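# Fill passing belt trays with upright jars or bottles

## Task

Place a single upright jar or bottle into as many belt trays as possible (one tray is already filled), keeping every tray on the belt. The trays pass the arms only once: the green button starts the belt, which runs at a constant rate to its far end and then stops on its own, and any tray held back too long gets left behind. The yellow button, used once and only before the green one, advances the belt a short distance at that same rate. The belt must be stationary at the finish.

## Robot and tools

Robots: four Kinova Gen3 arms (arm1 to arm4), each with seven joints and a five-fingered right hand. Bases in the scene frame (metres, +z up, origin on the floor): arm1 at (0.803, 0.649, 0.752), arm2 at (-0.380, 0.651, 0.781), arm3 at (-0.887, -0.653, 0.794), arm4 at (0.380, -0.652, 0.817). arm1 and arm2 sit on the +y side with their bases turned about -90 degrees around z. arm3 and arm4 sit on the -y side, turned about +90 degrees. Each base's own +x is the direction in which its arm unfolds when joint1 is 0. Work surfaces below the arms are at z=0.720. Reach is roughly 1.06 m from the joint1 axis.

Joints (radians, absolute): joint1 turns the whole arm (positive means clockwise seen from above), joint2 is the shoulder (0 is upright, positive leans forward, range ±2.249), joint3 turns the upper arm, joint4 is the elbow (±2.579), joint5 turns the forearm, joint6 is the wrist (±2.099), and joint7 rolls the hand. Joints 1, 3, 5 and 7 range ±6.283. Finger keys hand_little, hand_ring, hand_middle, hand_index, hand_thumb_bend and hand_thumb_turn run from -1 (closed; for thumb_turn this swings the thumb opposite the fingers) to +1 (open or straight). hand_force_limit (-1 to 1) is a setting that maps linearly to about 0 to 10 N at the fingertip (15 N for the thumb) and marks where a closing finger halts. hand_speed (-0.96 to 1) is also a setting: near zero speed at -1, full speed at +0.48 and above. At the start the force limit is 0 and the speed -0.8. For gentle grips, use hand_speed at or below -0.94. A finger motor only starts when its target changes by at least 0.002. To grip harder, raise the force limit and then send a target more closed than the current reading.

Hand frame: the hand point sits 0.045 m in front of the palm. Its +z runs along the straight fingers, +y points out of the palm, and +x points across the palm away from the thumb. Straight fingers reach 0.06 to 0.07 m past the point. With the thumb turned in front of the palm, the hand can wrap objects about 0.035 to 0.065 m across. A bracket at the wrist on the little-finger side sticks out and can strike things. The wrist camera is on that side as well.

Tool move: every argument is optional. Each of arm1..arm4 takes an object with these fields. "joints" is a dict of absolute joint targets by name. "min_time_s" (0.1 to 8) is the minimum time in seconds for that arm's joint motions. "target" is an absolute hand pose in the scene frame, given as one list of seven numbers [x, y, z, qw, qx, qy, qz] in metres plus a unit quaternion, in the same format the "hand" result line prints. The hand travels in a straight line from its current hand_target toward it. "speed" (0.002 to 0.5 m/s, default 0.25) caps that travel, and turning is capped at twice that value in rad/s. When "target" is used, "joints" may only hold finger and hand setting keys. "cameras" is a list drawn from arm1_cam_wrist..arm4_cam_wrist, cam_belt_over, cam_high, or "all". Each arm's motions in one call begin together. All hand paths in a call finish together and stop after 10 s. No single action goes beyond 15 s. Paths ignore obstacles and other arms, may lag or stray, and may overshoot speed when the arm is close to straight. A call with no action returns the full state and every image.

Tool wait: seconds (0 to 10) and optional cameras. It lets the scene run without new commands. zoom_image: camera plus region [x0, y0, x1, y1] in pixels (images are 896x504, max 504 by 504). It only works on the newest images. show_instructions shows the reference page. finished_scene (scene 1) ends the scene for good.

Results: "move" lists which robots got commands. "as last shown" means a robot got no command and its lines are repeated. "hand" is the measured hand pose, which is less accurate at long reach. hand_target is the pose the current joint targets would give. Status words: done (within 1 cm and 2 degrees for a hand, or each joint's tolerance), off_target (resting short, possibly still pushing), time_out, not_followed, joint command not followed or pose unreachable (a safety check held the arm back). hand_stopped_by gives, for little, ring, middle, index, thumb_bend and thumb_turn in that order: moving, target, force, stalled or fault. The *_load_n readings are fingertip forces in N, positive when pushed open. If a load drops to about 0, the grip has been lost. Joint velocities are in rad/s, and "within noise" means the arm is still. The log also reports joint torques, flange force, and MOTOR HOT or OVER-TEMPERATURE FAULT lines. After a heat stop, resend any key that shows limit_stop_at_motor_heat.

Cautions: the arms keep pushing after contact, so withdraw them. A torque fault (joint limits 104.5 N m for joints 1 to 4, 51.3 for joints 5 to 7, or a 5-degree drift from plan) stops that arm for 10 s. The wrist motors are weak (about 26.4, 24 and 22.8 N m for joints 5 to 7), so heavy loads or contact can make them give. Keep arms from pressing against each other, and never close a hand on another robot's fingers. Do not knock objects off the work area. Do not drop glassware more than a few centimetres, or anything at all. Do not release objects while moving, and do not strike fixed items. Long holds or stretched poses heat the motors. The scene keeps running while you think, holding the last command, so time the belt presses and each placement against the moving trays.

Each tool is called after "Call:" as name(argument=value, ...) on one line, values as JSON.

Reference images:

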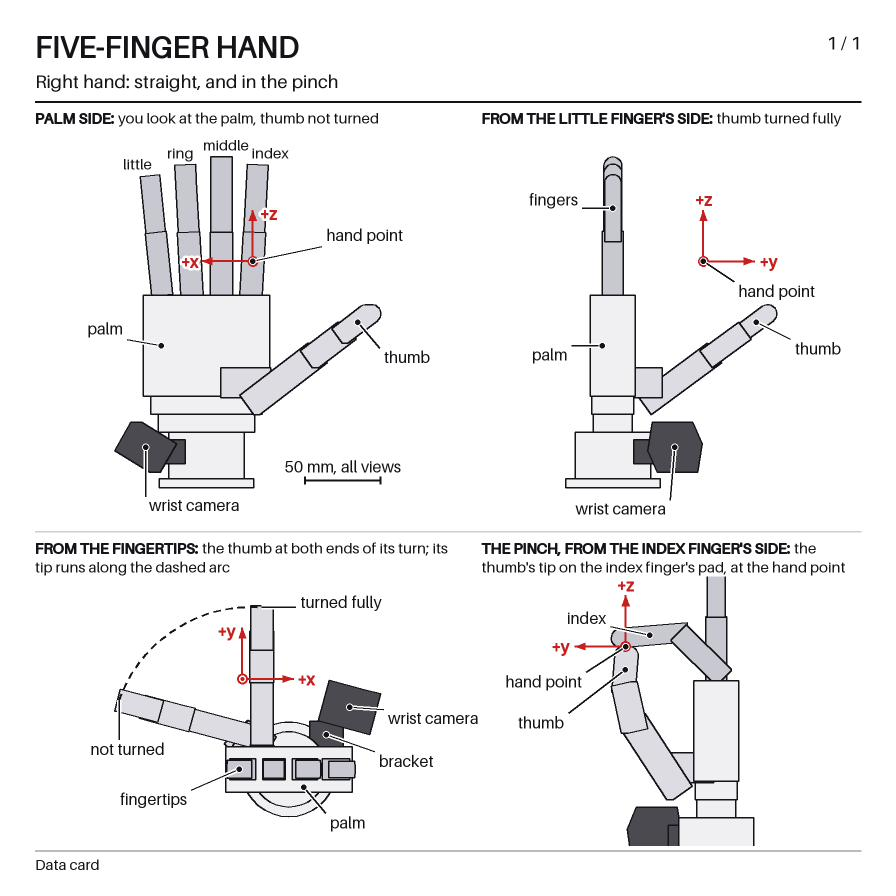

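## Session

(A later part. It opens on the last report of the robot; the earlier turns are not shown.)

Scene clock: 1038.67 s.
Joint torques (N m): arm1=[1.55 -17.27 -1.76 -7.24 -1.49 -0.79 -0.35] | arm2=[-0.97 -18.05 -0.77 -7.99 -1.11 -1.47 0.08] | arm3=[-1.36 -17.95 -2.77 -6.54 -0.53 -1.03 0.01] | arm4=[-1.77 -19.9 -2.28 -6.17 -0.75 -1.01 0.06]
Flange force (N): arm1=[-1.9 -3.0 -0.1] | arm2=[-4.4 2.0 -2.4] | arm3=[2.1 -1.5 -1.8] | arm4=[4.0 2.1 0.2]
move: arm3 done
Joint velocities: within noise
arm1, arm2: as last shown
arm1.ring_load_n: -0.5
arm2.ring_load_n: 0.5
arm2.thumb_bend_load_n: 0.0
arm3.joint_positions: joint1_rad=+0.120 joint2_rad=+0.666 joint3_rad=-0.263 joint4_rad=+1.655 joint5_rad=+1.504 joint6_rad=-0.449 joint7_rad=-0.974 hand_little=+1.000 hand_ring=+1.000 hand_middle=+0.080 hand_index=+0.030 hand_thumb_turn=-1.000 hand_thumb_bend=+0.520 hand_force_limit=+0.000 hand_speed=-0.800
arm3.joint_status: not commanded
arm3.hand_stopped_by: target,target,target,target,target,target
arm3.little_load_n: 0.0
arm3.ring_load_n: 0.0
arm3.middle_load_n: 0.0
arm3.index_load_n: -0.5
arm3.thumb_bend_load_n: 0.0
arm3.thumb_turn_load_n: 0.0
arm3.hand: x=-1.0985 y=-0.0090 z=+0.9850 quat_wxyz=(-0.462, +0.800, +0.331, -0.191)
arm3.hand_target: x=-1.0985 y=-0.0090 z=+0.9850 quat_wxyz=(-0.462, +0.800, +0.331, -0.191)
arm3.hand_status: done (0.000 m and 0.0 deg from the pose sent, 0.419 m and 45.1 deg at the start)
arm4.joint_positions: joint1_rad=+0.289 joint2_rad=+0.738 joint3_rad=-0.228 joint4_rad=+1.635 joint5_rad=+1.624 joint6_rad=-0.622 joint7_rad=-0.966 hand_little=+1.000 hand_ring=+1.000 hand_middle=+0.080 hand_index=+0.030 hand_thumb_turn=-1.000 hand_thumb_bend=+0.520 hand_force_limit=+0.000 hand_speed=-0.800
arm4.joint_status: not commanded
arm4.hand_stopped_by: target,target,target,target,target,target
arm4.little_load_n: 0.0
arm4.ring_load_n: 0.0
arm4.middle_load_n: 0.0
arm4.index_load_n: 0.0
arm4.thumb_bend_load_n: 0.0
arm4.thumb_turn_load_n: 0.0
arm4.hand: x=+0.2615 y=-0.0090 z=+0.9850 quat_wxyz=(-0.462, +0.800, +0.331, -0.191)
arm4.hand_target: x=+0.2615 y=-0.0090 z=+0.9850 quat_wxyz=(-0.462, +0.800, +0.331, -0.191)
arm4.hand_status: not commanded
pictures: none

Call:
move(arm2={"target": [-0.2215, 0.009, 0.891, 0.191, -0.331, 0.8, -0.462], "speed": 0.2}, arm3={"target": [-1.0385, -0.009, 0.891, 0.462, -0.8, -0.331, 0.191], "speed": 0.2})

Call:
move(arm2={"target": [-0.1665, 0.009, 0.891, 0.191, -0.331, 0.8, -0.462], "speed": 0.1, "joints": {"hand_thumb_bend": 0.9, "hand_index": 0.7, "hand_middle": 0.7, "hand_speed": 0}}, arm3={"target": [-0.9835, -0.009, 0.891, 0.462, -0.8, -0.331, 0.191], "speed": 0.1, "joints": {"hand_thumb_bend": 0.9, "hand_index": 0.7, "hand_middle": 0.7, "hand_speed": 0}})

Call:
move(arm2={"target": [-0.1165, 0.009, 0.955, 0.191, -0.331, 0.8, -0.462], "speed": 0.2}, arm3={"target": [-0.9335, -0.009, 0.955, 0.462, -0.8, -0.331, 0.191], "speed": 0.2})

Call:
move(arm2={"target": [-0.431, 0.33, 0.935, 0.354, -0.612, 0.612, -0.354], "speed": 0.35, "joints": {"hand_thumb_bend": 0.8, "hand_index": 0.6, "hand_middle": 0.6}}, arm3={"target": [-0.808, -0.421, 0.935, 0.354, -0.612, -0.612, 0.354], "speed": 0.35, "joints": {"hand_thumb_bend": 0.8, "hand_index": 0.6, "hand_middle": 0.6}})

Call:
move(arm2={"target": [-0.431, 0.33, 0.842, 0.354, -0.612, 0.612, -0.354], "speed": 0.15}, arm3={"target": [-0.808, -0.421, 0.834, 0.354, -0.612, -0.612, 0.354], "speed": 0.15})

Call:
move(arm2={"target": [-0.431, 0.33, 0.95, 0.354, -0.612, 0.612, -0.354], "speed": 0.2}, arm3={"target": [-0.808, -0.421, 0.95, 0.354, -0.612, -0.612, 0.354], "speed": 0.2})

Call:
move(arm2={"target": [-0.0415, 0.009, 0.985, 0.191, -0.331, 0.8, -0.462], "speed": 0.42}, arm3={"target": [-0.8585, -0.009, 0.985, 0.462, -0.8, -0.331, 0.191], "speed": 0.35})

Call:
move(arm2={"target": [0.0185, 0.009, 0.891, 0.191, -0.331, 0.8, -0.462], "speed": 0.2}, arm3={"target": [-0.7985, -0.009, 0.891, 0.462, -0.8, -0.331, 0.191], "speed": 0.2}, arm4={"target": [0.3215, -0.009, 0.891, 0.462, -0.8, -0.331, 0.191], "speed": 0.2})

Call:
move(arm2={"target": [0.0735, 0.009, 0.891, 0.191, -0.331, 0.8, -0.462], "speed": 0.1}, arm3={"target": [-0.7435, -0.009, 0.891, 0.462, -0.8, -0.331, 0.191], "speed": 0.1}, arm4={"target": [0.3765, -0.009, 0.891, 0.462, -0.8, -0.331, 0.191], "speed": 0.1, "joints": {"hand_thumb_bend": 0.9, "hand_index": 0.7, "hand_middle": 0.7, "hand_speed": 0}})

Call:
move(arm2={"target": [0.1235, 0.009, 0.955, 0.191, -0.331, 0.8, -0.462], "speed": 0.2}, arm3={"target": [-0.6935, -0.009, 0.955, 0.462, -0.8, -0.331, 0.191], "speed": 0.2}, arm4={"target": [0.4265, -0.009, 0.955, 0.462, -0.8, -0.331, 0.191], "speed": 0.2})

Call:
move(arm2={"target": [-0.289, 0.329, 0.935, 0.354, -0.612, 0.612, -0.354], "speed": 0.42}, arm3={"target": [-0.9465, -0.329, 0.935, 0.354, -0.612, -0.612, 0.354], "speed": 0.35}, arm4={"target": [0.456, -0.419, 0.935, 0.354, -0.612, -0.612, 0.354], "speed": 0.35})

Call:
move(arm2={"target": [-0.289, 0.329, 0.834, 0.354, -0.612, 0.612, -0.354], "speed": 0.15}, arm3={"target": [-0.9465, -0.329, 0.842, 0.354, -0.612, -0.612, 0.354], "speed": 0.15}, arm4={"target": [0.456, -0.419, 0.834, 0.354, -0.612, -0.612, 0.354], "speed": 0.15})

Call:
move(arm2={"target": [-0.289, 0.329, 0.95, 0.354, -0.612, 0.612, -0.354], "speed": 0.2}, arm3={"target": [-0.9465, -0.329, 0.95, 0.354, -0.612, -0.612, 0.354], "speed": 0.2}, arm4={"target": [0.456, -0.419, 0.95, 0.354, -0.612, -0.612, 0.354], "speed": 0.2})

Call:
move(arm2={"target": [-0.2815, 0.009, 0.985, 0.191, -0.331, 0.8, -0.462], "speed": 0.35}, arm3={"target": [-0.9385, -0.009, 0.985, 0.462, -0.8, -0.331, 0.191], "speed": 0.35}, arm4={"target": [0.1815, -0.009, 0.985, 0.462, -0.8, -0.331, 0.191], "speed": 0.42}, cameras=["cam_high"])

Scene clock: 1071.03 s.
Joint torques (N m): arm1=[1.53 -17.24 -1.74 -7.08 -1.5 -0.79 -0.33] | arm2=[-0.96 -18.8 -1.65 -6.73 -0.58 -2.15 0.1] | arm3=[-1.37 -18.77 -3.2 -4.95 -0.4 -1.56 -0.03] | arm4=[-1.79 -19.86 -2.22 -6.17 -0.72 -1 0.05]
Flange force (N): arm1=[-1.4 -3.4 -0.1] | arm2=[-2.4 -0.7 -3.6] | arm3=[2.0 -1.4 -1.6] | arm4=[3.7 2.3 0.2]
move: arm2 done; arm3 done
Joint velocities: within noise
arm1, arm4: as last shown
arm2.joint_positions: joint1_rad=+0.202 joint2_rad=+0.819 joint3_rad=-0.278 joint4_rad=+1.701 joint5_rad=+1.344 joint6_rad=-0.547 joint7_rad=-0.652 hand_little=+1.000 hand_ring=+1.000 hand_middle=+0.700 hand_index=+0.700 hand_thumb_turn=-1.000 hand_thumb_bend=+0.900 hand_force_limit=+0.000 hand_speed=+0.000
arm2.joint_status: not commanded
arm2.hand_stopped_by: target,target,target,target,target,target
arm2.little_load_n: 0.0
arm2.ring_load_n: 0.0
arm2.middle_load_n: 0.0
arm2.index_load_n: 0.0
arm2.thumb_bend_load_n: 0.0
arm2.thumb_turn_load_n: 0.0
arm2.hand: x=-0.2215 y=+0.0090 z=+0.8910 quat_wxyz=(-0.191, +0.331, -0.800, +0.462)
arm2.hand_target: x=-0.2215 y=+0.0090 z=+0.8910 quat_wxyz=(-0.191, +0.331, -0.800, +0.462)
arm2.hand_status: done (0.000 m and 0.0 deg from the pose sent, 0.112 m and 0.0 deg at the start)
arm3.joint_positions: joint1_rad=+0.235 joint2_rad=+0.836 joint3_rad=-0.249 joint4_rad=+1.701 joint5_rad=+1.316 joint6_rad=-0.565 joint7_rad=-0.612 hand_little=+1.000 hand_ring=+1.000 hand_middle=+0.080 hand_index=+0.030 hand_thumb_turn=-1.000 hand_thumb_bend=+0.520 hand_force_limit=+0.000 hand_speed=-0.800
arm3.joint_status: not commanded
arm3.hand_stopped_by: target,target,target,target,target,target
arm3.little_load_n: 0.0
arm3.ring_load_n: 0.0
arm3.middle_load_n: 0.0
arm3.index_load_n: 0.0
arm3.thumb_bend_load_n: 0.0
arm3.thumb_turn_load_n: 0.0
arm3.hand: x=-1.0385 y=-0.0090 z=+0.8910 quat_wxyz=(-0.462, +0.800, +0.331, -0.191)
arm3.hand_target: x=-1.0385 y=-0.0090 z=+0.8910 quat_wxyz=(-0.462, +0.800, +0.331, -0.191)
arm3.hand_status: done (0.000 m and 0.0 deg from the pose sent, 0.112 m and 0.0 deg at the start)
pictures: none

Scene clock: 1072.10 s.
Joint torques (N m): arm1=[1.49 -17.25 -1.81 -7.14 -1.45 -0.76 -0.32] | arm2=[-0.98 -18.9 -1.69 -6.91 -0.4 -2.27 0.07] | arm3=[-1.35 -18.85 -3.06 -4.86 -0.55 -1.45 -0.03] | arm4=[-1.78 -19.9 -2.24 -6.16 -0.75 -0.99 0.07]
Flange force (N): arm1=[-1.5 -3.2 -0.2] | arm2=[-0.5 -2.0 -4.3] | arm3=[2.3 -1.5 -1.8] | arm4=[4.0 2.1 0.3]
move: arm2 done; arm3 done
Joint velocities: within noise
arm1.joint_positions: joint1_rad=+0.385 joint2_rad=+0.629 joint3_rad=-0.093 joint4_rad=+1.534 joint5_rad=+1.837 joint6_rad=-0.849 joint7_rad=-1.204 hand_little=+1.000 hand_ring=+1.000 hand_middle=+0.700 hand_index=+0.700 hand_thumb_turn=-1.000 hand_thumb_bend=+0.900 hand_force_limit=+0.000 hand_speed=+0.000
arm1.joint_status: not commanded
arm1.hand_stopped_by: target,target,target,target,target,target
arm1.little_load_n: 0.0
arm1.ring_load_n: 0.0
arm1.middle_load_n: 0.0
arm1.index_load_n: -0.5
arm1.thumb_bend_load_n: 0.0
arm1.thumb_turn_load_n: 0.0
arm1.hand: x=+0.8385 y=+0.0090 z=+0.9850 quat_wxyz=(-0.191, +0.331, -0.800, +0.462)
arm1.hand_target: x=+0.8385 y=+0.0090 z=+0.9850 quat_wxyz=(-0.191, +0.331, -0.800, +0.462)
arm1.hand_status: not commanded
arm2.joint_positions: joint1_rad=+0.100 joint2_rad=+0.819 joint3_rad=-0.295 joint4_rad=+1.706 joint5_rad=+1.177 joint6_rad=-0.482 joint7_rad=-0.555 hand_little=+1.000 hand_ring=+1.000 hand_middle=+0.700 hand_index=+0.700 hand_thumb_turn=-1.000 hand_thumb_bend=+0.900 hand_force_limit=+0.000 hand_speed=+0.000
arm2.joint_status: all done
arm2.hand_stopped_by: target,target,target,target,target,target
arm2.little_load_n: 0.0
arm2.ring_load_n: 0.0
arm2.middle_load_n: 0.0
arm2.index_load_n: 0.0
arm2.thumb_bend_load_n: 0.0
arm2.thumb_turn_load_n: 0.0
arm2.hand: x=-0.1665 y=+0.0090 z=+0.8910 quat_wxyz=(-0.191, +0.331, -0.800, +0.462)
arm2.hand_target: x=-0.1665 y=+0.0090 z=+0.8910 quat_wxyz=(-0.191, +0.331, -0.800, +0.462)
arm2.hand_status: done (0.000 m and 0.0 deg from the pose sent, 0.055 m and 0.0 deg at the start)
arm3.joint_positions: joint1_rad=+0.322 joint2_rad=+0.842 joint3_rad=-0.213 joint4_rad=+1.673 joint5_rad=+1.466 joint6_rad=-0.643 joint7_rad=-0.704 hand_little=+1.000 hand_ring=+1.000 hand_middle=+0.700 hand_index=+0.700 hand_thumb_turn=-1.000 hand_thumb_bend=+0.900 hand_force_limit=+0.000 hand_speed=+0.000
arm3.joint_status: all done
arm3.hand_stopped_by: target,target,target,target,target,target
arm3.little_load_n: 0.0
arm3.ring_load_n: 0.0
arm3.middle_load_n: 0.0
arm3.index_load_n: 0.0
arm3.thumb_bend_load_n: 0.0
arm3.thumb_turn_load_n: 0.0
arm3.hand: x=-0.9835 y=-0.0090 z=+0.8910 quat_wxyz=(-0.462, +0.800, +0.331, -0.191)
arm3.hand_target: x=-0.9835 y=-0.0090 z=+0.8910 quat_wxyz=(-0.462, +0.800, +0.331, -0.191)
arm3.hand_status: done (0.000 m and 0.0 deg from the pose sent, 0.055 m and 0.0 deg at the start)
arm4: as last shown
pictures: none

Scene clock: 1073.17 s.
Joint torques (N m): arm1=[1.53 -17.3 -1.84 -7.16 -1.53 -0.76 -0.33] | arm2=[-0.97 -18.46 -1.75 -7.93 -0.42 -1.96 0.09] | arm3=[-1.35 -18.53 -2.47 -5.83 -0.97 -1.01 -0.04] | arm4=[-1.77 -19.87 -2.21 -6.14 -0.75 -0.99 0.07]
Flange force (N): arm1=[-1.4 -3.3 -0.2] | arm2=no reading | arm3=[2.3 -1.6 -2.3] | arm4=[4.0 2.0 0.2]
move: arm2 done; arm3 done
Joint velocities: within noise
arm1, arm4: as last shown
arm1.index_load_n: 0.0
arm2.joint_positions: joint1_rad=+0.041 joint2_rad=+0.717 joint3_rad=-0.364 joint4_rad=+1.654 joint5_rad=+1.310 joint6_rad=-0.340 joint7_rad=-0.791 hand_little=+1.000 hand_ring=+1.000 hand_middle=+0.700 hand_index=+0.700 hand_thumb_turn=-1.000 hand_thumb_bend=+0.900 hand_force_limit=+0.000 hand_speed=+0.000
arm2.joint_status: not commanded
arm2.hand_stopped_by: target,target,target,target,target,target
arm2.little_load_n: 0.0
arm2.ring_load_n: -0.5
arm2.middle_load_n: 0.0
arm2.index_load_n: 0.0
arm2.thumb_bend_load_n: 0.0
arm2.thumb_turn_load_n: 0.0
arm2.hand: x=-0.1165 y=+0.0090 z=+0.9550 quat_wxyz=(-0.191, +0.331, -0.800, +0.462)
arm2.hand_target: x=-0.1165 y=+0.0090 z=+0.9550 quat_wxyz=(-0.191, +0.331, -0.800, +0.462)
arm2.hand_status: done (0.000 m and 0.0 deg from the pose sent, 0.081 m and 0.0 deg at the start)
arm3.joint_positions: joint1_rad=+0.373 joint2_rad=+0.739 joint3_rad=-0.143 joint4_rad=+1.601 joint5_rad=+1.705 joint6_rad=-0.751 joint7_rad=-0.982 hand_little=+1.000 hand_ring=+1.000 hand_middle=+0.700 hand_index=+0.700 hand_thumb_turn=-1.000 hand_thumb_bend=+0.900 hand_force_limit=+0.000 hand_speed=+0.000
arm3.joint_status: not commanded
arm3.hand_stopped_by: target,target,target,target,target,target
arm3.little_load_n: 0.0
arm3.ring_load_n: 0.0
arm3.middle_load_n: 0.0
arm3.index_load_n: 0.0
arm3.thumb_bend_load_n: 0.0
arm3.thumb_turn_load_n: 0.0
arm3.hand: x=-0.9335 y=-0.0090 z=+0.9550 quat_wxyz=(-0.462, +0.800, +0.331, -0.191)
arm3.hand_target: x=-0.9335 y=-0.0090 z=+0.9550 quat_wxyz=(-0.462, +0.800, +0.331, -0.191)
arm3.hand_status: done (0.000 m and 0.0 deg from the pose sent, 0.081 m and 0.0 deg at the start)
pictures: none

Scene clock: 1075.07 s.
Joint torques (N m): arm1=[1.49 -17.31 -1.79 -7.14 -1.43 -0.79 -0.35] | arm2=[-0.92 -14.83 -0.38 -4.4 -1.03 -2.25 0.07] | arm3=[-1.18 -13.16 -1.23 -1.45 -0.47 -1.82 -0.04] | arm4=[-1.75 -19.89 -2.2 -6.15 -0.75 -1 0.05]
Flange force (N): arm1=[-1.5 -3.0 -0.1] | arm2=[-3.5 -2.1 2.0] | arm3=[0.2 -1.1 -5.0] | arm4=[3.9 2.1 0.3]
move: arm2 done; arm3 done
Joint velocities: within noise
arm1, arm4: as last shown
arm1.little_load_n: -0.5
arm1.index_load_n: -0.5
arm2.joint_positions: joint1_rad=+0.742 joint2_rad=+0.684 joint3_rad=-0.138 joint4_rad=+1.781 joint5_rad=+2.429 joint6_rad=-1.463 joint7_rad=-0.581 hand_little=+1.000 hand_ring=+1.000 hand_middle=+0.600 hand_index=+0.600 hand_thumb_turn=-1.000 hand_thumb_bend=+0.800 hand_force_limit=+0.000 hand_speed=+0.000
arm2.joint_status: all done
arm2.hand_stopped_by: target,target,target,target,target,target
arm2.little_load_n: 0.0
arm2.ring_load_n: 0.0
arm2.middle_load_n: 0.0
arm2.index_load_n: 0.0
arm2.thumb_bend_load_n: 0.0
arm2.thumb_turn_load_n: 0.0
arm2.hand: x=-0.4310 y=+0.3300 z=+0.9350 quat_wxyz=(-0.354, +0.612, -0.612, +0.354)
arm2.hand_target: x=-0.4310 y=+0.3300 z=+0.9350 quat_wxyz=(-0.354, +0.612, -0.612, +0.354)
arm2.hand_status: done (0.000 m and 0.0 deg from the pose sent, 0.450 m and 45.1 deg at the start)
arm3.joint_positions: joint1_rad=+0.877 joint2_rad=+0.629 joint3_rad=-0.001 joint4_rad=+1.952 joint5_rad=+2.520 joint6_rad=-1.477 joint7_rad=-0.363 hand_little=+1.000 hand_ring=+1.000 hand_middle=+0.600 hand_index=+0.600 hand_thumb_turn=-1.000 hand_thumb_bend=+0.800 hand_force_limit=+0.000 hand_speed=+0.000
arm3.joint_status: all done
arm3.hand_stopped_by: target,target,target,target,target,target
arm3.little_load_n: 0.0
arm3.ring_load_n: 0.0
arm3.middle_load_n: 0.0
arm3.index_load_n: 0.0
arm3.thumb_bend_load_n: 0.0
arm3.thumb_turn_load_n: 0.0
arm3.hand: x=-0.8080 y=-0.4210 z=+0.9350 quat_wxyz=(-0.354, +0.612, +0.612, -0.354)
arm3.hand_target: x=-0.8080 y=-0.4210 z=+0.9350 quat_wxyz=(-0.354, +0.612, +0.612, -0.354)
arm3.hand_status: done (0.000 m and 0.0 deg from the pose sent, 0.431 m and 45.1 deg at the start)
pictures: none

Scene clock: 1076.30 s.
Joint torques (N m): arm1=[1.54 -17.22 -1.8 -7.18 -1.5 -0.79 -0.36] | arm2=[-0.97 -15.92 -0.69 -2.99 -0.73 -2.38 0.09] | arm3=[-1.14 -14.51 -1.4 0.49 -0.16 -1.89 -0.04] | arm4=[-1.77 -19.89 -2.28 -6.14 -0.76 -0.99 0.07]
Flange force (N): arm1=[-1.7 -3.1 -0.2] | arm2=[-3.7 -3.0 1.7] | arm3=[0.9 -0.2 -5.1] | arm4=[4.1 2.0 0.3]
move: arm2 done; arm3 done
Joint velocities: within noise
arm1, arm4: as last shown
arm1.little_load_n: 0.0
arm1.index_load_n: 0.0
arm2.joint_positions: joint1_rad=+0.740 joint2_rad=+0.875 joint3_rad=-0.135 joint4_rad=+1.807 joint5_rad=+2.427 joint6_rad=-1.297 joint7_rad=-0.441 hand_little=+1.000 hand_ring=+1.000 hand_middle=+0.600 hand_index=+0.600 hand_thumb_turn=-1.000 hand_thumb_bend=+0.800 hand_force_limit=+0.000 hand_speed=+0.000
arm2.joint_status: not commanded
arm2.hand_stopped_by: target,target,target,target,target,target
arm2.little_load_n: 0.0
arm2.ring_load_n: -0.5
arm2.middle_load_n: 0.0
arm2.index_load_n: 0.0
arm2.thumb_bend_load_n: 0.0
arm2.thumb_turn_load_n: 0.0
arm2.hand: x=-0.4310 y=+0.3300 z=+0.8420 quat_wxyz=(-0.354, +0.612, -0.612, +0.354)
arm2.hand_target: x=-0.4310 y=+0.3300 z=+0.8420 quat_wxyz=(-0.354, +0.612, -0.612, +0.354)
arm2.hand_status: done (0.000 m and 0.0 deg from the pose sent, 0.093 m and 0.0 deg at the start)
arm3.joint_positions: joint1_rad=+0.885 joint2_rad=+0.866 joint3_rad=-0.011 joint4_rad=+1.967 joint5_rad=+2.496 joint6_rad=-1.270 joint7_rad=-0.216 hand_little=+1.000 hand_ring=+1.000 hand_middle=+0.600 hand_index=+0.600 hand_thumb_turn=-1.000 hand_thumb_bend=+0.800 hand_force_limit=+0.000 hand_speed=+0.000
arm3.joint_status: not commanded
arm3.hand_stopped_by: target,target,target,target,target,target
arm3.little_load_n: 0.0
arm3.ring_load_n: 0.0
arm3.middle_load_n: 0.0
arm3.index_load_n: 0.0
arm3.thumb_bend_load_n: 0.0
arm3.thumb_turn_load_n: 0.0
arm3.hand: x=-0.8080 y=-0.4210 z=+0.8340 quat_wxyz=(-0.354, +0.612, +0.612, -0.354)
arm3.hand_target: x=-0.8080 y=-0.4210 z=+0.8340 quat_wxyz=(-0.354, +0.612, +0.612, -0.354)
arm3.hand_status: done (0.000 m and 0.0 deg from the pose sent, 0.101 m and 0.0 deg at the start)
arm4.ring_load_n: -0.5
arm4.thumb_turn_load_n: 0.5
pictures: none

Scene clock: 1077.43 s.
Joint torques (N m): arm1=[1.54 -17.25 -1.88 -7.15 -1.46 -0.82 -0.32] | arm2=[-0.99 -14.66 -0.35 -4.68 -1.05 -2.21 0.08] | arm3=[-1.15 -12.96 -1.19 -1.68 -0.51 -1.82 -0.02] | arm4=[-1.81 -19.87 -2.23 -6.17 -0.77 -0.96 0.06]
Flange force (N): arm1=[-1.5 -3.3 -0.1] | arm2=[-3.6 -2.0 2.0] | arm3=[0.4 -1.1 -5.0] | arm4=[3.9 2.1 0.1]
move: arm2 done; arm3 done
Joint velocities: within noise
arm1, arm4: as last shown
arm2.joint_positions: joint1_rad=+0.743 joint2_rad=+0.656 joint3_rad=-0.139 joint4_rad=+1.771 joint5_rad=+2.429 joint6_rad=-1.492 joint7_rad=-0.606 hand_little=+1.000 hand_ring=+1.000 hand_middle=+0.600 hand_index=+0.600 hand_thumb_turn=-1.000 hand_thumb_bend=+0.800 hand_force_limit=+0.000 hand_speed=+0.000
arm2.joint_status: not commanded
arm2.hand_stopped_by: target,target,target,target,target,target
arm2.little_load_n: -0.5
arm2.ring_load_n: 0.0
arm2.middle_load_n: 0.0
arm2.index_load_n: 0.0
arm2.thumb_bend_load_n: 0.0
arm2.thumb_turn_load_n: 0.0
arm2.hand: x=-0.4310 y=+0.3300 z=+0.9500 quat_wxyz=(-0.354, +0.612, -0.612, +0.354)
arm2.hand_target: x=-0.4310 y=+0.3300 z=+0.9500 quat_wxyz=(-0.354, +0.612, -0.612, +0.354)
arm2.hand_status: done (0.000 m and 0.0 deg from the pose sent, 0.108 m and 0.0 deg at the start)
arm3.joint_positions: joint1_rad=+0.876 joint2_rad=+0.597 joint3_rad=-0.001 joint4_rad=+1.943 joint5_rad=+2.521 joint6_rad=-1.511 joint7_rad=-0.387 hand_little=+1.000 hand_ring=+1.000 hand_middle=+0.600 hand_index=+0.600 hand_thumb_turn=-1.000 hand_thumb_bend=+0.800 hand_force_limit=+0.000 hand_speed=+0.000
arm3.joint_status: not commanded
arm3.hand_stopped_by: target,target,target,target,target,target
arm3.little_load_n: 0.0
arm3.ring_load_n: 0.0
arm3.middle_load_n: 0.0
arm3.index_load_n: 0.0
arm3.thumb_bend_load_n: 0.0
arm3.thumb_turn_load_n: 0.0
arm3.hand: x=-0.8080 y=-0.4210 z=+0.9500 quat_wxyz=(-0.354, +0.612, +0.612, -0.354)
arm3.hand_target: x=-0.8080 y=-0.4210 z=+0.9500 quat_wxyz=(-0.354, +0.612, +0.612, -0.354)
arm3.hand_status: done (0.000 m and 0.0 deg from the pose sent, 0.116 m and 0.0 deg at the start)
arm4.ring_load_n: 0.0
arm4.thumb_turn_load_n: 0.0
pictures: none

Scene clock: 1079.67 s.
Joint torques (N m): arm1=[1.55 -17.29 -1.83 -7.07 -1.48 -0.75 -0.37] | arm2=[-0.98 -18.94 -1.64 -8.59 -0.25 -1.75 0.08] | arm3=[-1.31 -19.01 -2.06 -6.23 -1.28 -0.76 -0.03] | arm4=[-1.77 -19.89 -2.28 -6.19 -0.76 -1 0.06]
Flange force (N): arm1=[-1.2 -3.3 0.0] | arm2=no reading | arm3=[2.5 -1.8 -2.6] | arm4=[3.9 2.1 0.2]
move: arm2 done; arm3 done
Joint velocities: within noise
arm1, arm4: as last shown
arm2.joint_positions: joint1_rad=-0.097 joint2_rad=+0.700 joint3_rad=-0.387 joint4_rad=+1.568 joint5_rad=+1.349 joint6_rad=-0.203 joint7_rad=-0.930 hand_little=+1.000 hand_ring=+1.000 hand_middle=+0.600 hand_index=+0.600 hand_thumb_turn=-1.000 hand_thumb_bend=+0.800 hand_force_limit=+0.000 hand_speed=+0.000
arm2.joint_status: not commanded
arm2.hand_stopped_by: target,target,target,target,target,target
arm2.little_load_n: 0.0
arm2.ring_load_n: 0.0
arm2.middle_load_n: 0.0
arm2.index_load_n: 0.0
arm2.thumb_bend_load_n: 0.0
arm2.thumb_turn_load_n: 0.0
arm2.hand: x=-0.0415 y=+0.0090 z=+0.9850 quat_wxyz=(-0.191, +0.331, -0.800, +0.462)
arm2.hand_target: x=-0.0415 y=+0.0090 z=+0.9850 quat_wxyz=(-0.191, +0.331, -0.800, +0.462)
arm2.hand_status: done (0.000 m and 0.0 deg from the pose sent, 0.506 m and 45.1 deg at the start; pose on its path clipped on 16 of 67 steps)
arm3.joint_positions: joint1_rad=+0.455 joint2_rad=+0.736 joint3_rad=-0.058 joint4_rad=+1.475 joint5_rad=+1.847 joint6_rad=-0.923 joint7_rad=-1.119 hand_little=+1.000 hand_ring=+1.000 hand_middle=+0.600 hand_index=+0.600 hand_thumb_turn=-1.000 hand_thumb_bend=+0.800 hand_force_limit=+0.000 hand_speed=+0.000
arm3.joint_status: not commanded
arm3.hand_stopped_by: target,target,target,target,target,target
arm3.little_load_n: 0.0
arm3.ring_load_n: 0.0
arm3.middle_load_n: 0.0
arm3.index_load_n: 0.0
arm3.thumb_bend_load_n: 0.0
arm3.thumb_turn_load_n: 0.0
arm3.hand: x=-0.8585 y=-0.0090 z=+0.9850 quat_wxyz=(-0.462, +0.800, +0.331, -0.191)
arm3.hand_target: x=-0.8585 y=-0.0090 z=+0.9850 quat_wxyz=(-0.462, +0.800, +0.331, -0.191)
arm3.hand_status: done (0.000 m and 0.0 deg from the pose sent, 0.417 m and 45.1 deg at the start)
pictures: none

Scene clock: 1080.97 s.
Joint torques (N m): arm1=[1.53 -17.32 -1.79 -7.12 -1.47 -0.77 -0.38] | arm2=[-0.99 -20.86 0.09 -7.85 -0.3 -2.36 0.09] | arm3=[-1.33 -20.55 -2.39 -5.27 -1.18 -1.1 -0.03] | arm4=[-1.82 -21.16 -2.74 -4.82 -0.61 -1.37 0.08]
Flange force (N): arm1=[-1.4 -3.0 0.0] | arm2=[3.9 -4.6 -3.5] | arm3=[2.8 -1.6 -2.5] | arm4=[3.8 2.5 0.2]
move: arm2 done; arm3 done; arm4 done
Joint velocities: within noise
arm1: as last shown
arm2.joint_positions: joint1_rad=-0.387 joint2_rad=+0.862 joint3_rad=-0.092 joint4_rad=+1.559 joint5_rad=+0.758 joint6_rad=-0.379 joint7_rad=-0.484 hand_little=+1.000 hand_ring=+1.000 hand_middle=+0.600 hand_index=+0.600 hand_thumb_turn=-1.000 hand_thumb_bend=+0.800 hand_force_limit=+0.000 hand_speed=+0.000
arm2.joint_status: not commanded
arm2.hand_stopped_by: target,target,target,target,target,target
arm2.little_load_n: 0.0
arm2.ring_load_n: 0.5
arm2.middle_load_n: 0.0
arm2.index_load_n: 0.0
arm2.thumb_bend_load_n: 0.0
arm2.thumb_turn_load_n: 0.0
arm2.hand: x=+0.0185 y=+0.0090 z=+0.8910 quat_wxyz=(-0.191, +0.331, -0.800, +0.462)
arm2.hand_target: x=+0.0185 y=+0.0090 z=+0.8910 quat_wxyz=(-0.191, +0.331, -0.800, +0.462)
arm2.hand_status: done (0.000 m and 0.0 deg from the pose sent, 0.112 m and 0.0 deg at the start)
arm3.joint_positions: joint1_rad=+0.557 joint2_rad=+0.933 joint3_rad=-0.062 joint4_rad=+1.411 joint5_rad=+1.821 joint6_rad=-0.962 joint7_rad=-0.942 hand_little=+1.000 hand_ring=+1.000 hand_middle=+0.600 hand_index=+0.600 hand_thumb_turn=-1.000 hand_thumb_bend=+0.800 hand_force_limit=+0.000 hand_speed=+0.000
arm3.joint_status: not commanded
arm3.hand_stopped_by: target,target,target,target,target,target
arm3.little_load_n: 0.0
arm3.ring_load_n: 0.0
arm3.middle_load_n: 0.0
arm3.index_load_n: 0.0
arm3.thumb_bend_load_n: 0.0
arm3.thumb_turn_load_n: 0.0
arm3.hand: x=-0.7985 y=-0.0090 z=+0.8910 quat_wxyz=(-0.462, +0.800, +0.331, -0.191)
arm3.hand_target: x=-0.7985 y=-0.0090 z=+0.8910 quat_wxyz=(-0.462, +0.800, +0.331, -0.191)
arm3.hand_status: done (0.000 m and 0.0 deg from the pose sent, 0.112 m and 0.0 deg at the start)
arm4.joint_positions: joint1_rad=+0.401 joint2_rad=+0.931 joint3_rad=-0.227 joint4_rad=+1.620 joint5_rad=+1.552 joint6_rad=-0.690 joint7_rad=-0.713 hand_little=+1.000 hand_ring=+1.000 hand_middle=+0.080 hand_index=+0.030 hand_thumb_turn=-1.000 hand_thumb_bend=+0.520 hand_force_limit=+0.000 hand_speed=-0.800
arm4.joint_status: not commanded
arm4.hand_stopped_by: target,target,target,target,target,target
arm4.little_load_n: 0.0
arm4.ring_load_n: 0.0
arm4.middle_load_n: 0.0
arm4.index_load_n: 0.0
arm4.thumb_bend_load_n: 0.0
arm4.thumb_turn_load_n: 0.0
arm4.hand: x=+0.3215 y=-0.0090 z=+0.8910 quat_wxyz=(-0.462, +0.800, +0.331, -0.191)
arm4.hand_target: x=+0.3215 y=-0.0090 z=+0.8910 quat_wxyz=(-0.462, +0.800, +0.331, -0.191)
arm4.hand_status: done (0.000 m and 0.0 deg from the pose sent, 0.112 m and 0.0 deg at the start)
pictures: none

Scene clock: 1082.03 s.
Joint torques (N m): arm1=[1.58 -17.29 -1.79 -7.15 -1.51 -0.76 -0.31] | arm2=[-0.95 -21.73 0.44 -8.24 -0.2 -2.34 0.08] | arm3=[-1.32 -21.32 -2.21 -5.52 -1.3 -0.97 -0.05] | arm4=[-1.87 -21.59 -2.52 -4.93 -0.81 -1.26 0.07]
Flange force (N): arm1=[-1.4 -3.4 -0.1] | arm2=[4.5 -4.9 -3.0] | arm3=[2.9 -1.6 -2.6] | arm4=[4.2 2.5 -0.1]
move: arm2 done; arm3 done; arm4 done
Joint velocities: within noise
arm1: as last shown
arm2.joint_positions: joint1_rad=-0.496 joint2_rad=+0.899 joint3_rad=-0.065 joint4_rad=+1.464 joint5_rad=+0.675 joint6_rad=-0.310 joint7_rad=-0.479 hand_little=+1.000 hand_ring=+1.000 hand_middle=+0.600 hand_index=+0.600 hand_thumb_turn=-1.000 hand_thumb_bend=+0.800 hand_force_limit=+0.000 hand_speed=+0.000
arm2.joint_status: not commanded
arm2.hand_stopped_by: target,target,target,target,target,target
arm2.little_load_n: 0.0
arm2.ring_load_n: 0.0
arm2.middle_load_n: 0.0
arm2.index_load_n: 0.0
arm2.thumb_bend_load_n: 0.0
arm2.thumb_turn_load_n: 0.0
arm2.hand: x=+0.0735 y=+0.0090 z=+0.8910 quat_wxyz=(-0.191, +0.331, -0.800, +0.462)
arm2.hand_target: x=+0.0735 y=+0.0090 z=+0.8910 quat_wxyz=(-0.191, +0.331, -0.800, +0.462)
arm2.hand_status: done (0.000 m and 0.0 deg from the pose sent, 0.055 m and 0.0 deg at the start)
arm3.joint_positions: joint1_rad=+0.616 joint2_rad=+0.985 joint3_rad=-0.022 joint4_rad=+1.280 joint5_rad=+1.888 joint6_rad=-1.065 joint7_rad=-1.006 hand_little=+1.000 hand_ring=+1.000 hand_middle=+0.600 hand_index=+0.600 hand_thumb_turn=-1.000 hand_thumb_bend=+0.800 hand_force_limit=+0.000 hand_speed=+0.000
arm3.joint_status: not commanded
arm3.hand_stopped_by: target,target,target,target,target,target
arm3.little_load_n: 0.0
arm3.ring_load_n: -0.5
arm3.middle_load_n: -0.5
arm3.index_load_n: 0.0
arm3.thumb_bend_load_n: 0.0
arm3.thumb_turn_load_n: 0.0
arm3.hand: x=-0.7435 y=-0.0090 z=+0.8910 quat_wxyz=(-0.462, +0.800, +0.331, -0.191)
arm3.hand_target: x=-0.7435 y=-0.0090 z=+0.8910 quat_wxyz=(-0.462, +0.800, +0.331, -0.191)
arm3.hand_status: done (0.000 m and 0.0 deg from the pose sent, 0.055 m and 0.0 deg at the start)
arm4.joint_positions: joint1_rad=+0.467 joint2_rad=+0.952 joint3_rad=-0.173 joint4_rad=+1.551 joint5_rad=+1.670 joint6_rad=-0.783 joint7_rad=-0.795 hand_little=+1.000 hand_ring=+1.000 hand_middle=+0.700 hand_index=+0.700 hand_thumb_turn=-1.000 hand_thumb_bend=+0.900 hand_force_limit=+0.000 hand_speed=+0.000
arm4.joint_status: all done
arm4.hand_stopped_by: target,target,target,target,target,target
arm4.little_load_n: 0.0
arm4.ring_load_n: -0.5
arm4.middle_load_n: 0.0
arm4.index_load_n: -0.5
arm4.thumb_bend_load_n: 0.0
arm4.thumb_turn_load_n: 0.0
arm4.hand: x=+0.3765 y=-0.0090 z=+0.8910 quat_wxyz=(-0.462, +0.800, +0.331, -0.191)
arm4.hand_target: x=+0.3765 y=-0.0090 z=+0.8910 quat_wxyz=(-0.462, +0.800, +0.331, -0.191)
arm4.hand_status: done (0.000 m and 0.0 deg from the pose sent, 0.055 m and 0.0 deg at the start)
pictures: none

Scene clock: 1083.10 s.
Joint torques (N m): arm1=[1.51 -17.24 -1.82 -7.23 -1.52 -0.8 -0.32] | arm2=[-0.96 -22.12 -0.49 -9.2 0.02 -2.28 0.1] | arm3=[-1.26 -21.86 -1.84 -6.33 -1.63 -0.66 -0.06] | arm4=[-1.85 -21.66 -1.99 -5.88 -1.16 -0.91 0.07]
Flange force (N): arm1=[-1.7 -3.2 -0.3] | arm2=[7.1 -7.6 -2.5] | arm3=[2.9 -1.7 -2.8] | arm4=[5.0 2.0 -0.6]
move: arm2 done; arm3 done; arm4 done
Joint velocities: within noise
arm1.joint_positions: joint1_rad=+0.385 joint2_rad=+0.629 joint3_rad=-0.093 joint4_rad=+1.534 joint5_rad=+1.837 joint6_rad=-0.849 joint7_rad=-1.204 hand_little=+1.000 hand_ring=+1.000 hand_middle=+0.700 hand_index=+0.700 hand_thumb_turn=-1.000 hand_thumb_bend=+0.900 hand_force_limit=+0.000 hand_speed=+0.000
arm1.joint_status: not commanded
arm1.hand_stopped_by: target,target,target,target,target,target
arm1.little_load_n: 0.0
arm1.ring_load_n: 0.0
arm1.middle_load_n: 0.0
arm1.index_load_n: 0.0
arm1.thumb_bend_load_n: 0.0
arm1.thumb_turn_load_n: 0.0
arm1.hand: x=+0.8385 y=+0.0090 z=+0.9850 quat_wxyz=(-0.191, +0.331, -0.800, +0.462)
arm1.hand_target: x=+0.8385 y=+0.0090 z=+0.9850 quat_wxyz=(-0.191, +0.331, -0.800, +0.462)
arm1.hand_status: not commanded
arm2.joint_positions: joint1_rad=-0.491 joint2_rad=+0.854 joint3_rad=-0.222 joint4_rad=+1.318 joint5_rad=+0.757 joint6_rad=-0.066 joint7_rad=-0.536 hand_little=+1.000 hand_ring=+1.000 hand_middle=+0.600 hand_index=+0.600 hand_thumb_turn=-1.000 hand_thumb_bend=+0.800 hand_force_limit=+0.000 hand_speed=+0.000
arm2.joint_status: not commanded
arm2.hand_stopped_by: target,target,target,target,target,target
arm2.little_load_n: 0.0
arm2.ring_load_n: 0.0
arm2.middle_load_n: 0.0
arm2.index_load_n: 0.0
arm2.thumb_bend_load_n: 0.0
arm2.thumb_turn_load_n: 0.0
arm2.hand: x=+0.1235 y=+0.0090 z=+0.9550 quat_wxyz=(-0.191, +0.331, -0.800, +0.462)
arm2.hand_target: x=+0.1235 y=+0.0090 z=+0.9550 quat_wxyz=(-0.191, +0.331, -0.800, +0.462)
arm2.hand_status: done (0.000 m and 0.0 deg from the pose sent, 0.081 m and 0.0 deg at the start)
arm3.joint_positions: joint1_rad=+0.659 joint2_rad=+0.955 joint3_rad=+0.030 joint4_rad=+1.103 joint5_rad=+1.968 joint6_rad=-1.216 joint7_rad=-1.186 hand_little=+1.000 hand_ring=+1.000 hand_middle=+0.600 hand_index=+0.600 hand_thumb_turn=-1.000 hand_thumb_bend=+0.800 hand_force_limit=+0.000 hand_speed=+0.000
arm3.joint_status: not commanded
arm3.hand_stopped_by: target,target,target,target,target,target
arm3.little_load_n: 0.0
arm3.ring_load_n: 0.0
arm3.middle_load_n: 0.0
arm3.index_load_n: 0.5
arm3.thumb_bend_load_n: 0.0
arm3.thumb_turn_load_n: 0.0
arm3.hand: x=-0.6935 y=-0.0090 z=+0.9550 quat_wxyz=(-0.462, +0.800, +0.331, -0.191)
arm3.hand_target: x=-0.6935 y=-0.0090 z=+0.9550 quat_wxyz=(-0.462, +0.800, +0.331, -0.191)
arm3.hand_status: done (0.000 m and 0.0 deg from the pose sent, 0.081 m and 0.0 deg at the start)
arm4.joint_positions: joint1_rad=+0.507 joint2_rad=+0.869 joint3_rad=-0.100 joint4_rad=+1.453 joint5_rad=+1.829 joint6_rad=-0.914 joint7_rad=-1.014 hand_little=+1.000 hand_ring=+1.000 hand_middle=+0.700 hand_index=+0.700 hand_thumb_turn=-1.000 hand_thumb_bend=+0.900 hand_force_limit=+0.000 hand_speed=+0.000
arm4.joint_status: not commanded
arm4.hand_stopped_by: target,target,target,target,target,target
arm4.little_load_n: 0.0
arm4.ring_load_n: 0.0
arm4.middle_load_n: 0.0
arm4.index_load_n: 0.0
arm4.thumb_bend_load_n: 0.0
arm4.thumb_turn_load_n: 0.0
arm4.hand: x=+0.4265 y=-0.0090 z=+0.9550 quat_wxyz=(-0.462, +0.800, +0.331, -0.191)
arm4.hand_target: x=+0.4265 y=-0.0090 z=+0.9550 quat_wxyz=(-0.462, +0.800, +0.331, -0.191)
arm4.hand_status: done (0.000 m and 0.0 deg from the pose sent, 0.081 m and 0.0 deg at the start)
pictures: none

Scene clock: 1085.37 s.
Joint torques (N m): arm1=[1.5 -17.35 -1.84 -7.19 -1.53 -0.74 -0.31] | arm2=[-0.95 -12.65 -0.43 -3.98 -0.93 -2.27 0.08] | arm3=[-1.24 -13.14 -1.95 -1.96 -0.77 -1.64 -0.04] | arm4=[-1.97 -14.96 -0.91 -1.47 -0.42 -1.75 0.04]
Flange force (N): arm1=[-1.3 -3.2 -0.2] | arm2=[-3.7 -1.7 1.0] | arm3=[1.3 -1.2 -4.7] | arm4=[0.1 3.0 -4.1]
move: arm2 done; arm3 done; arm4 done
Joint velocities: within noise
arm1: as last shown
arm1.middle_load_n: -0.5
arm2.joint_positions: joint1_rad=+0.471 joint2_rad=+0.576 joint3_rad=-0.160 joint4_rad=+2.040 joint5_rad=+2.180 joint6_rad=-1.221 joint7_rad=-0.564 hand_little=+1.000 hand_ring=+1.000 hand_middle=+0.600 hand_index=+0.600 hand_thumb_turn=-1.000 hand_thumb_bend=+0.800 hand_force_limit=+0.000 hand_speed=+0.000
arm2.joint_status: not commanded
arm2.hand_stopped_by: target,target,target,target,target,target
arm2.little_load_n: 0.0
arm2.ring_load_n: 0.0
arm2.middle_load_n: 0.0
arm2.index_load_n: 0.0
arm2.thumb_bend_load_n: 0.0
arm2.thumb_turn_load_n: 0.0
arm2.hand: x=-0.2890 y=+0.3290 z=+0.9350 quat_wxyz=(-0.354, +0.612, -0.612, +0.354)
arm2.hand_target: x=-0.2890 y=+0.3290 z=+0.9350 quat_wxyz=(-0.354, +0.612, -0.612, +0.354)
arm2.hand_status: done (0.000 m and 0.0 deg from the pose sent, 0.522 m and 45.1 deg at the start; pose on its path clipped on 39 of 68 steps)
arm3.joint_positions: joint1_rad=+0.551 joint2_rad=+0.611 joint3_rad=-0.121 joint4_rad=+2.007 joint5_rad=+2.225 joint6_rad=-1.250 joint7_rad=-0.532 hand_little=+1.000 hand_ring=+1.000 hand_middle=+0.600 hand_index=+0.600 hand_thumb_turn=-1.000 hand_thumb_bend=+0.800 hand_force_limit=+0.000 hand_speed=+0.000
arm3.joint_status: not commanded
arm3.hand_stopped_by: target,target,target,target,target,target
arm3.little_load_n: 0.0
arm3.ring_load_n: 0.0
arm3.middle_load_n: 0.0
arm3.index_load_n: 0.0
arm3.thumb_bend_load_n: 0.0
arm3.thumb_turn_load_n: 0.0
arm3.hand: x=-0.9465 y=-0.3290 z=+0.9350 quat_wxyz=(-0.354, +0.612, +0.612, -0.354)
arm3.hand_target: x=-0.9465 y=-0.3290 z=+0.9350 quat_wxyz=(-0.354, +0.612, +0.612, -0.354)
arm3.hand_status: done (0.000 m and 0.0 deg from the pose sent, 0.408 m and 45.1 deg at the start)
arm4.joint_positions: joint1_rad=+0.873 joint2_rad=+0.715 joint3_rad=-0.019 joint4_rad=+1.941 joint5_rad=+2.518 joint6_rad=-1.429 joint7_rad=-0.346 hand_little=+1.000 hand_ring=+1.000 hand_middle=+0.700 hand_index=+0.700 hand_thumb_turn=-1.000 hand_thumb_bend=+0.900 hand_force_limit=+0.000 hand_speed=+0.000
arm4.joint_status: not commanded
arm4.hand_stopped_by: target,target,target,target,target,target
arm4.little_load_n: 0.0
arm4.ring_load_n: 0.0
arm4.middle_load_n: 0.0
arm4.index_load_n: -0.5
arm4.thumb_bend_load_n: 0.0
arm4.thumb_turn_load_n: 0.5
arm4.hand: x=+0.4560 y=-0.4190 z=+0.9350 quat_wxyz=(-0.354, +0.612, +0.612, -0.354)
arm4.hand_target: x=+0.4560 y=-0.4190 z=+0.9350 quat_wxyz=(-0.354, +0.612, +0.612, -0.354)
arm4.hand_status: done (0.000 m and 0.0 deg from the pose sent, 0.412 m and 45.1 deg at the start)
pictures: none

Scene clock: 1086.60 s.
Joint torques (N m): arm1=[1.49 -17.22 -1.79 -7.15 -1.5 -0.76 -0.34] | arm2=[-0.96 -14.19 -1.01 -1.94 -0.46 -2.47 0.09] | arm3=[-1.24 -14.44 -2.41 -0.04 -0.33 -1.83 -0.01] | arm4=[-1.92 -16.28 -1.1 0.28 -0.1 -1.8 0.04]
Flange force (N): arm1=[-1.5 -3.2 -0.3] | arm2=[-4.0 -2.6 0.7] | arm3=[2.0 -0.6 -4.5] | arm4=[0.1 3.6 -3.1]
move: arm2 done; arm3 done; arm4 done
Joint velocities: within noise
arm1: as last shown
arm2.joint_positions: joint1_rad=+0.476 joint2_rad=+0.829 joint3_rad=-0.169 joint4_rad=+2.067 joint5_rad=+2.115 joint6_rad=-1.048 joint7_rad=-0.325 hand_little=+1.000 hand_ring=+1.000 hand_middle=+0.600 hand_index=+0.600 hand_thumb_turn=-1.000 hand_thumb_bend=+0.800 hand_force_limit=+0.000 hand_speed=+0.000
arm2.joint_status: not commanded
arm2.hand_stopped_by: target,target,target,target,target,target
arm2.little_load_n: 0.0
arm2.ring_load_n: 0.0
arm2.middle_load_n: 0.0
arm2.index_load_n: 0.0
arm2.thumb_bend_load_n: 0.5
arm2.thumb_turn_load_n: 0.0
arm2.hand: x=-0.2890 y=+0.3290 z=+0.8340 quat_wxyz=(-0.354, +0.612, -0.612, +0.354)
arm2.hand_target: x=-0.2890 y=+0.3290 z=+0.8340 quat_wxyz=(-0.354, +0.612, -0.612, +0.354)
arm2.hand_status: done (0.000 m and 0.0 deg from the pose sent, 0.101 m and 0.0 deg at the start)
arm3.joint_positions: joint1_rad=+0.558 joint2_rad=+0.838 joint3_rad=-0.130 joint4_rad=+2.024 joint5_rad=+2.175 joint6_rad=-1.093 joint7_rad=-0.330 hand_little=+1.000 hand_ring=+1.000 hand_middle=+0.600 hand_index=+0.600 hand_thumb_turn=-1.000 hand_thumb_bend=+0.800 hand_force_limit=+0.000 hand_speed=+0.000
arm3.joint_status: not commanded
arm3.hand_stopped_by: target,target,target,target,target,target
arm3.little_load_n: 0.0
arm3.ring_load_n: 0.0
arm3.middle_load_n: 0.0
arm3.index_load_n: 0.0
arm3.thumb_bend_load_n: 0.0
arm3.thumb_turn_load_n: 0.0
arm3.hand: x=-0.9465 y=-0.3290 z=+0.8420 quat_wxyz=(-0.354, +0.612, +0.612, -0.354)
arm3.hand_target: x=-0.9465 y=-0.3290 z=+0.8420 quat_wxyz=(-0.354, +0.612, +0.612, -0.354)
arm3.hand_status: done (0.000 m and 0.0 deg from the pose sent, 0.093 m and 0.0 deg at the start)
arm4.joint_positions: joint1_rad=+0.880 joint2_rad=+0.954 joint3_rad=-0.029 joint4_rad=+1.937 joint5_rad=+2.495 joint6_rad=-1.235 joint7_rad=-0.210 hand_little=+1.000 hand_ring=+1.000 hand_middle=+0.700 hand_index=+0.700 hand_thumb_turn=-1.000 hand_thumb_bend=+0.900 hand_force_limit=+0.000 hand_speed=+0.000
arm4.joint_status: not commanded
arm4.hand_stopped_by: target,target,target,target,target,target
arm4.little_load_n: 0.0
arm4.ring_load_n: 0.0
arm4.middle_load_n: 0.0
arm4.index_load_n: 0.0
arm4.thumb_bend_load_n: -0.5
arm4.thumb_turn_load_n: 0.0
arm4.hand: x=+0.4560 y=-0.4190 z=+0.8340 quat_wxyz=(-0.354, +0.612, +0.612, -0.354)
arm4.hand_target: x=+0.4560 y=-0.4190 z=+0.8340 quat_wxyz=(-0.354, +0.612, +0.612, -0.354)
arm4.hand_status: done (0.000 m and 0.0 deg from the pose sent, 0.101 m and 0.0 deg at the start)
pictures: none

Scene clock: 1087.73 s.
Joint torques (N m): arm1=[1.5 -17.23 -1.78 -7.28 -1.51 -0.78 -0.34] | arm2=[-0.95 -12.42 -0.37 -4.29 -1.01 -2.24 0.1] | arm3=[-1.26 -12.89 -1.93 -2.31 -0.84 -1.63 -0.02] | arm4=[-1.95 -14.7 -0.84 -1.75 -0.45 -1.73 0.05]
Flange force (N): arm1=[-2.0 -2.9 -0.3] | arm2=[-3.7 -1.6 1.1] | arm3=[1.1 -1.4 -4.6] | arm4=[0.1 2.7 -4.2]
move: arm2 done; arm3 done; arm4 done
Joint velocities: within noise
arm1: as last shown
arm1.middle_load_n: 0.0
arm2.joint_positions: joint1_rad=+0.473 joint2_rad=+0.542 joint3_rad=-0.162 joint4_rad=+2.029 joint5_rad=+2.188 joint6_rad=-1.248 joint7_rad=-0.602 hand_little=+1.000 hand_ring=+1.000 hand_middle=+0.600 hand_index=+0.600 hand_thumb_turn=-1.000 hand_thumb_bend=+0.800 hand_force_limit=+0.000 hand_speed=+0.000
arm2.joint_status: not commanded
arm2.hand_stopped_by: target,target,target,target,target,target
arm2.little_load_n: 0.0
arm2.ring_load_n: -0.5
arm2.middle_load_n: 0.0
arm2.index_load_n: 0.0
arm2.thumb_bend_load_n: 0.0
arm2.thumb_turn_load_n: 0.0
arm2.hand: x=-0.2890 y=+0.3290 z=+0.9500 quat_wxyz=(-0.354, +0.612, -0.612, +0.354)
arm2.hand_target: x=-0.2890 y=+0.3290 z=+0.9500 quat_wxyz=(-0.354, +0.612, -0.612, +0.354)
arm2.hand_status: done (0.000 m and 0.0 deg from the pose sent, 0.116 m and 0.0 deg at the start)
arm3.joint_positions: joint1_rad=+0.551 joint2_rad=+0.577 joint3_rad=-0.122 joint4_rad=+1.998 joint5_rad=+2.232 joint6_rad=-1.277 joint7_rad=-0.567 hand_little=+1.000 hand_ring=+1.000 hand_middle=+0.600 hand_index=+0.600 hand_thumb_turn=-1.000 hand_thumb_bend=+0.800 hand_force_limit=+0.000 hand_speed=+0.000
arm3.joint_status: not commanded
arm3.hand_stopped_by: target,target,target,target,target,target
arm3.little_load_n: -0.5
arm3.ring_load_n: 0.0
arm3.middle_load_n: 0.0
arm3.index_load_n: 0.0
arm3.thumb_bend_load_n: 0.0
arm3.thumb_turn_load_n: 0.0
arm3.hand: x=-0.9465 y=-0.3290 z=+0.9500 quat_wxyz=(-0.354, +0.612, +0.612, -0.354)
arm3.hand_target: x=-0.9465 y=-0.3290 z=+0.9500 quat_wxyz=(-0.354, +0.612, +0.612, -0.354)
arm3.hand_status: done (0.000 m and 0.0 deg from the pose sent, 0.108 m and 0.0 deg at the start)
arm4.joint_positions: joint1_rad=+0.873 joint2_rad=+0.682 joint3_rad=-0.019 joint4_rad=+1.935 joint5_rad=+2.520 joint6_rad=-1.461 joint7_rad=-0.369 hand_little=+1.000 hand_ring=+1.000 hand_middle=+0.700 hand_index=+0.700 hand_thumb_turn=-1.000 hand_thumb_bend=+0.900 hand_force_limit=+0.000 hand_speed=+0.000
arm4.joint_status: not commanded
arm4.hand_stopped_by: target,target,target,target,target,target
arm4.little_load_n: 0.0
arm4.ring_load_n: 0.0
arm4.middle_load_n: 0.0
arm4.index_load_n: 0.0
arm4.thumb_bend_load_n: 0.0
arm4.thumb_turn_load_n: 0.0
arm4.hand: x=+0.4560 y=-0.4190 z=+0.9500 quat_wxyz=(-0.354, +0.612, +0.612, -0.354)
arm4.hand_target: x=+0.4560 y=-0.4190 z=+0.9500 quat_wxyz=(-0.354, +0.612, +0.612, -0.354)
arm4.hand_status: done (0.000 m and 0.0 deg from the pose sent, 0.116 m and 0.0 deg at the start)
pictures: none

Scene clock: 1089.60 s.
Joint torques (N m): arm1=[1.57 -17.3 -1.85 -7.22 -1.48 -0.78 -0.36] | arm2=[-0.97 -18.04 -0.54 -7.97 -1.14 -1.47 0.07] | arm3=[-1.32 -18.3 -2.1 -6.24 -1.07 -0.85 -0.05] | arm4=[-1.75 -19.85 -2.34 -6.32 -0.52 -1.11 0.06]
Flange force (N): arm1=[-1.7 -3.0 -0.1] | arm2=[-4.3 1.8 -2.4] | arm3=[2.4 -1.6 -2.3] | arm4=[3.9 1.8 0.7]
move: arm2 done; arm3 done; arm4 done
Joint velocities: within noise
arm1: as last shown
arm2.joint_positions: joint1_rad=+0.232 joint2_rad=+0.656 joint3_rad=-0.134 joint4_rad=+1.613 joint5_rad=+1.707 joint6_rad=-0.706 joint7_rad=-1.096 hand_little=+1.000 hand_ring=+1.000 hand_middle=+0.600 hand_index=+0.600 hand_thumb_turn=-1.000 hand_thumb_bend=+0.800 hand_force_limit=+0.000 hand_speed=+0.000
arm2.joint_status: not commanded
arm2.hand_stopped_by: target,target,target,target,target,target
arm2.little_load_n: 0.0
arm2.ring_load_n: 0.0
arm2.middle_load_n: 0.0
arm2.index_load_n: 0.0
arm2.thumb_bend_load_n: 0.0
arm2.thumb_turn_load_n: 0.0
arm2.hand: x=-0.2815 y=+0.0090 z=+0.9850 quat_wxyz=(-0.191, +0.331, -0.800, +0.462)
arm2.hand_target: x=-0.2815 y=+0.0090 z=+0.9850 quat_wxyz=(-0.191, +0.331, -0.800, +0.462)
arm2.hand_status: done (0.000 m and 0.0 deg from the pose sent, 0.322 m and 45.1 deg at the start)
arm3.joint_positions: joint1_rad=+0.334 joint2_rad=+0.686 joint3_rad=-0.095 joint4_rad=+1.584 joint5_rad=+1.739 joint6_rad=-0.779 joint7_rad=-1.073 hand_little=+1.000 hand_ring=+1.000 hand_middle=+0.600 hand_index=+0.600 hand_thumb_turn=-1.000 hand_thumb_bend=+0.800 hand_force_limit=+0.000 hand_speed=+0.000
arm3.joint_status: not commanded
arm3.hand_stopped_by: target,target,target,target,target,target
arm3.little_load_n: 0.0
arm3.ring_load_n: 0.0
arm3.middle_load_n: 0.0
arm3.index_load_n: 0.0
arm3.thumb_bend_load_n: -0.5
arm3.thumb_turn_load_n: 0.0
arm3.hand: x=-0.9385 y=-0.0090 z=+0.9850 quat_wxyz=(-0.462, +0.800, +0.331, -0.191)
arm3.hand_target: x=-0.9385 y=-0.0090 z=+0.9850 quat_wxyz=(-0.462, +0.800, +0.331, -0.191)
arm3.hand_status: done (0.000 m and 0.0 deg from the pose sent, 0.322 m and 45.1 deg at the start)
arm4.joint_positions: joint1_rad=+0.157 joint2_rad=+0.731 joint3_rad=-0.273 joint4_rad=+1.659 joint5_rad=+1.458 joint6_rad=-0.488 joint7_rad=-0.886 hand_little=+1.000 hand_ring=+1.000 hand_middle=+0.700 hand_index=+0.700 hand_thumb_turn=-1.000 hand_thumb_bend=+0.900 hand_force_limit=+0.000 hand_speed=+0.000
arm4.joint_status: not commanded
arm4.hand_stopped_by: target,target,target,target,target,target
arm4.little_load_n: 0.0
arm4.ring_load_n: 0.0
arm4.middle_load_n: 0.0
arm4.index_load_n: 0.0
arm4.thumb_bend_load_n: 0.0
arm4.thumb_turn_load_n: 0.0
arm4.hand: x=+0.1815 y=-0.0090 z=+0.9850 quat_wxyz=(-0.462, +0.800, +0.331, -0.191)
arm4.hand_target: x=+0.1815 y=-0.0090 z=+0.9850 quat_wxyz=(-0.462, +0.800, +0.331, -0.191)
arm4.hand_status: done (0.000 m and 0.0 deg from the pose sent, 0.495 m and 45.1 deg at the start; pose on its path clipped on 4 of 56 steps)

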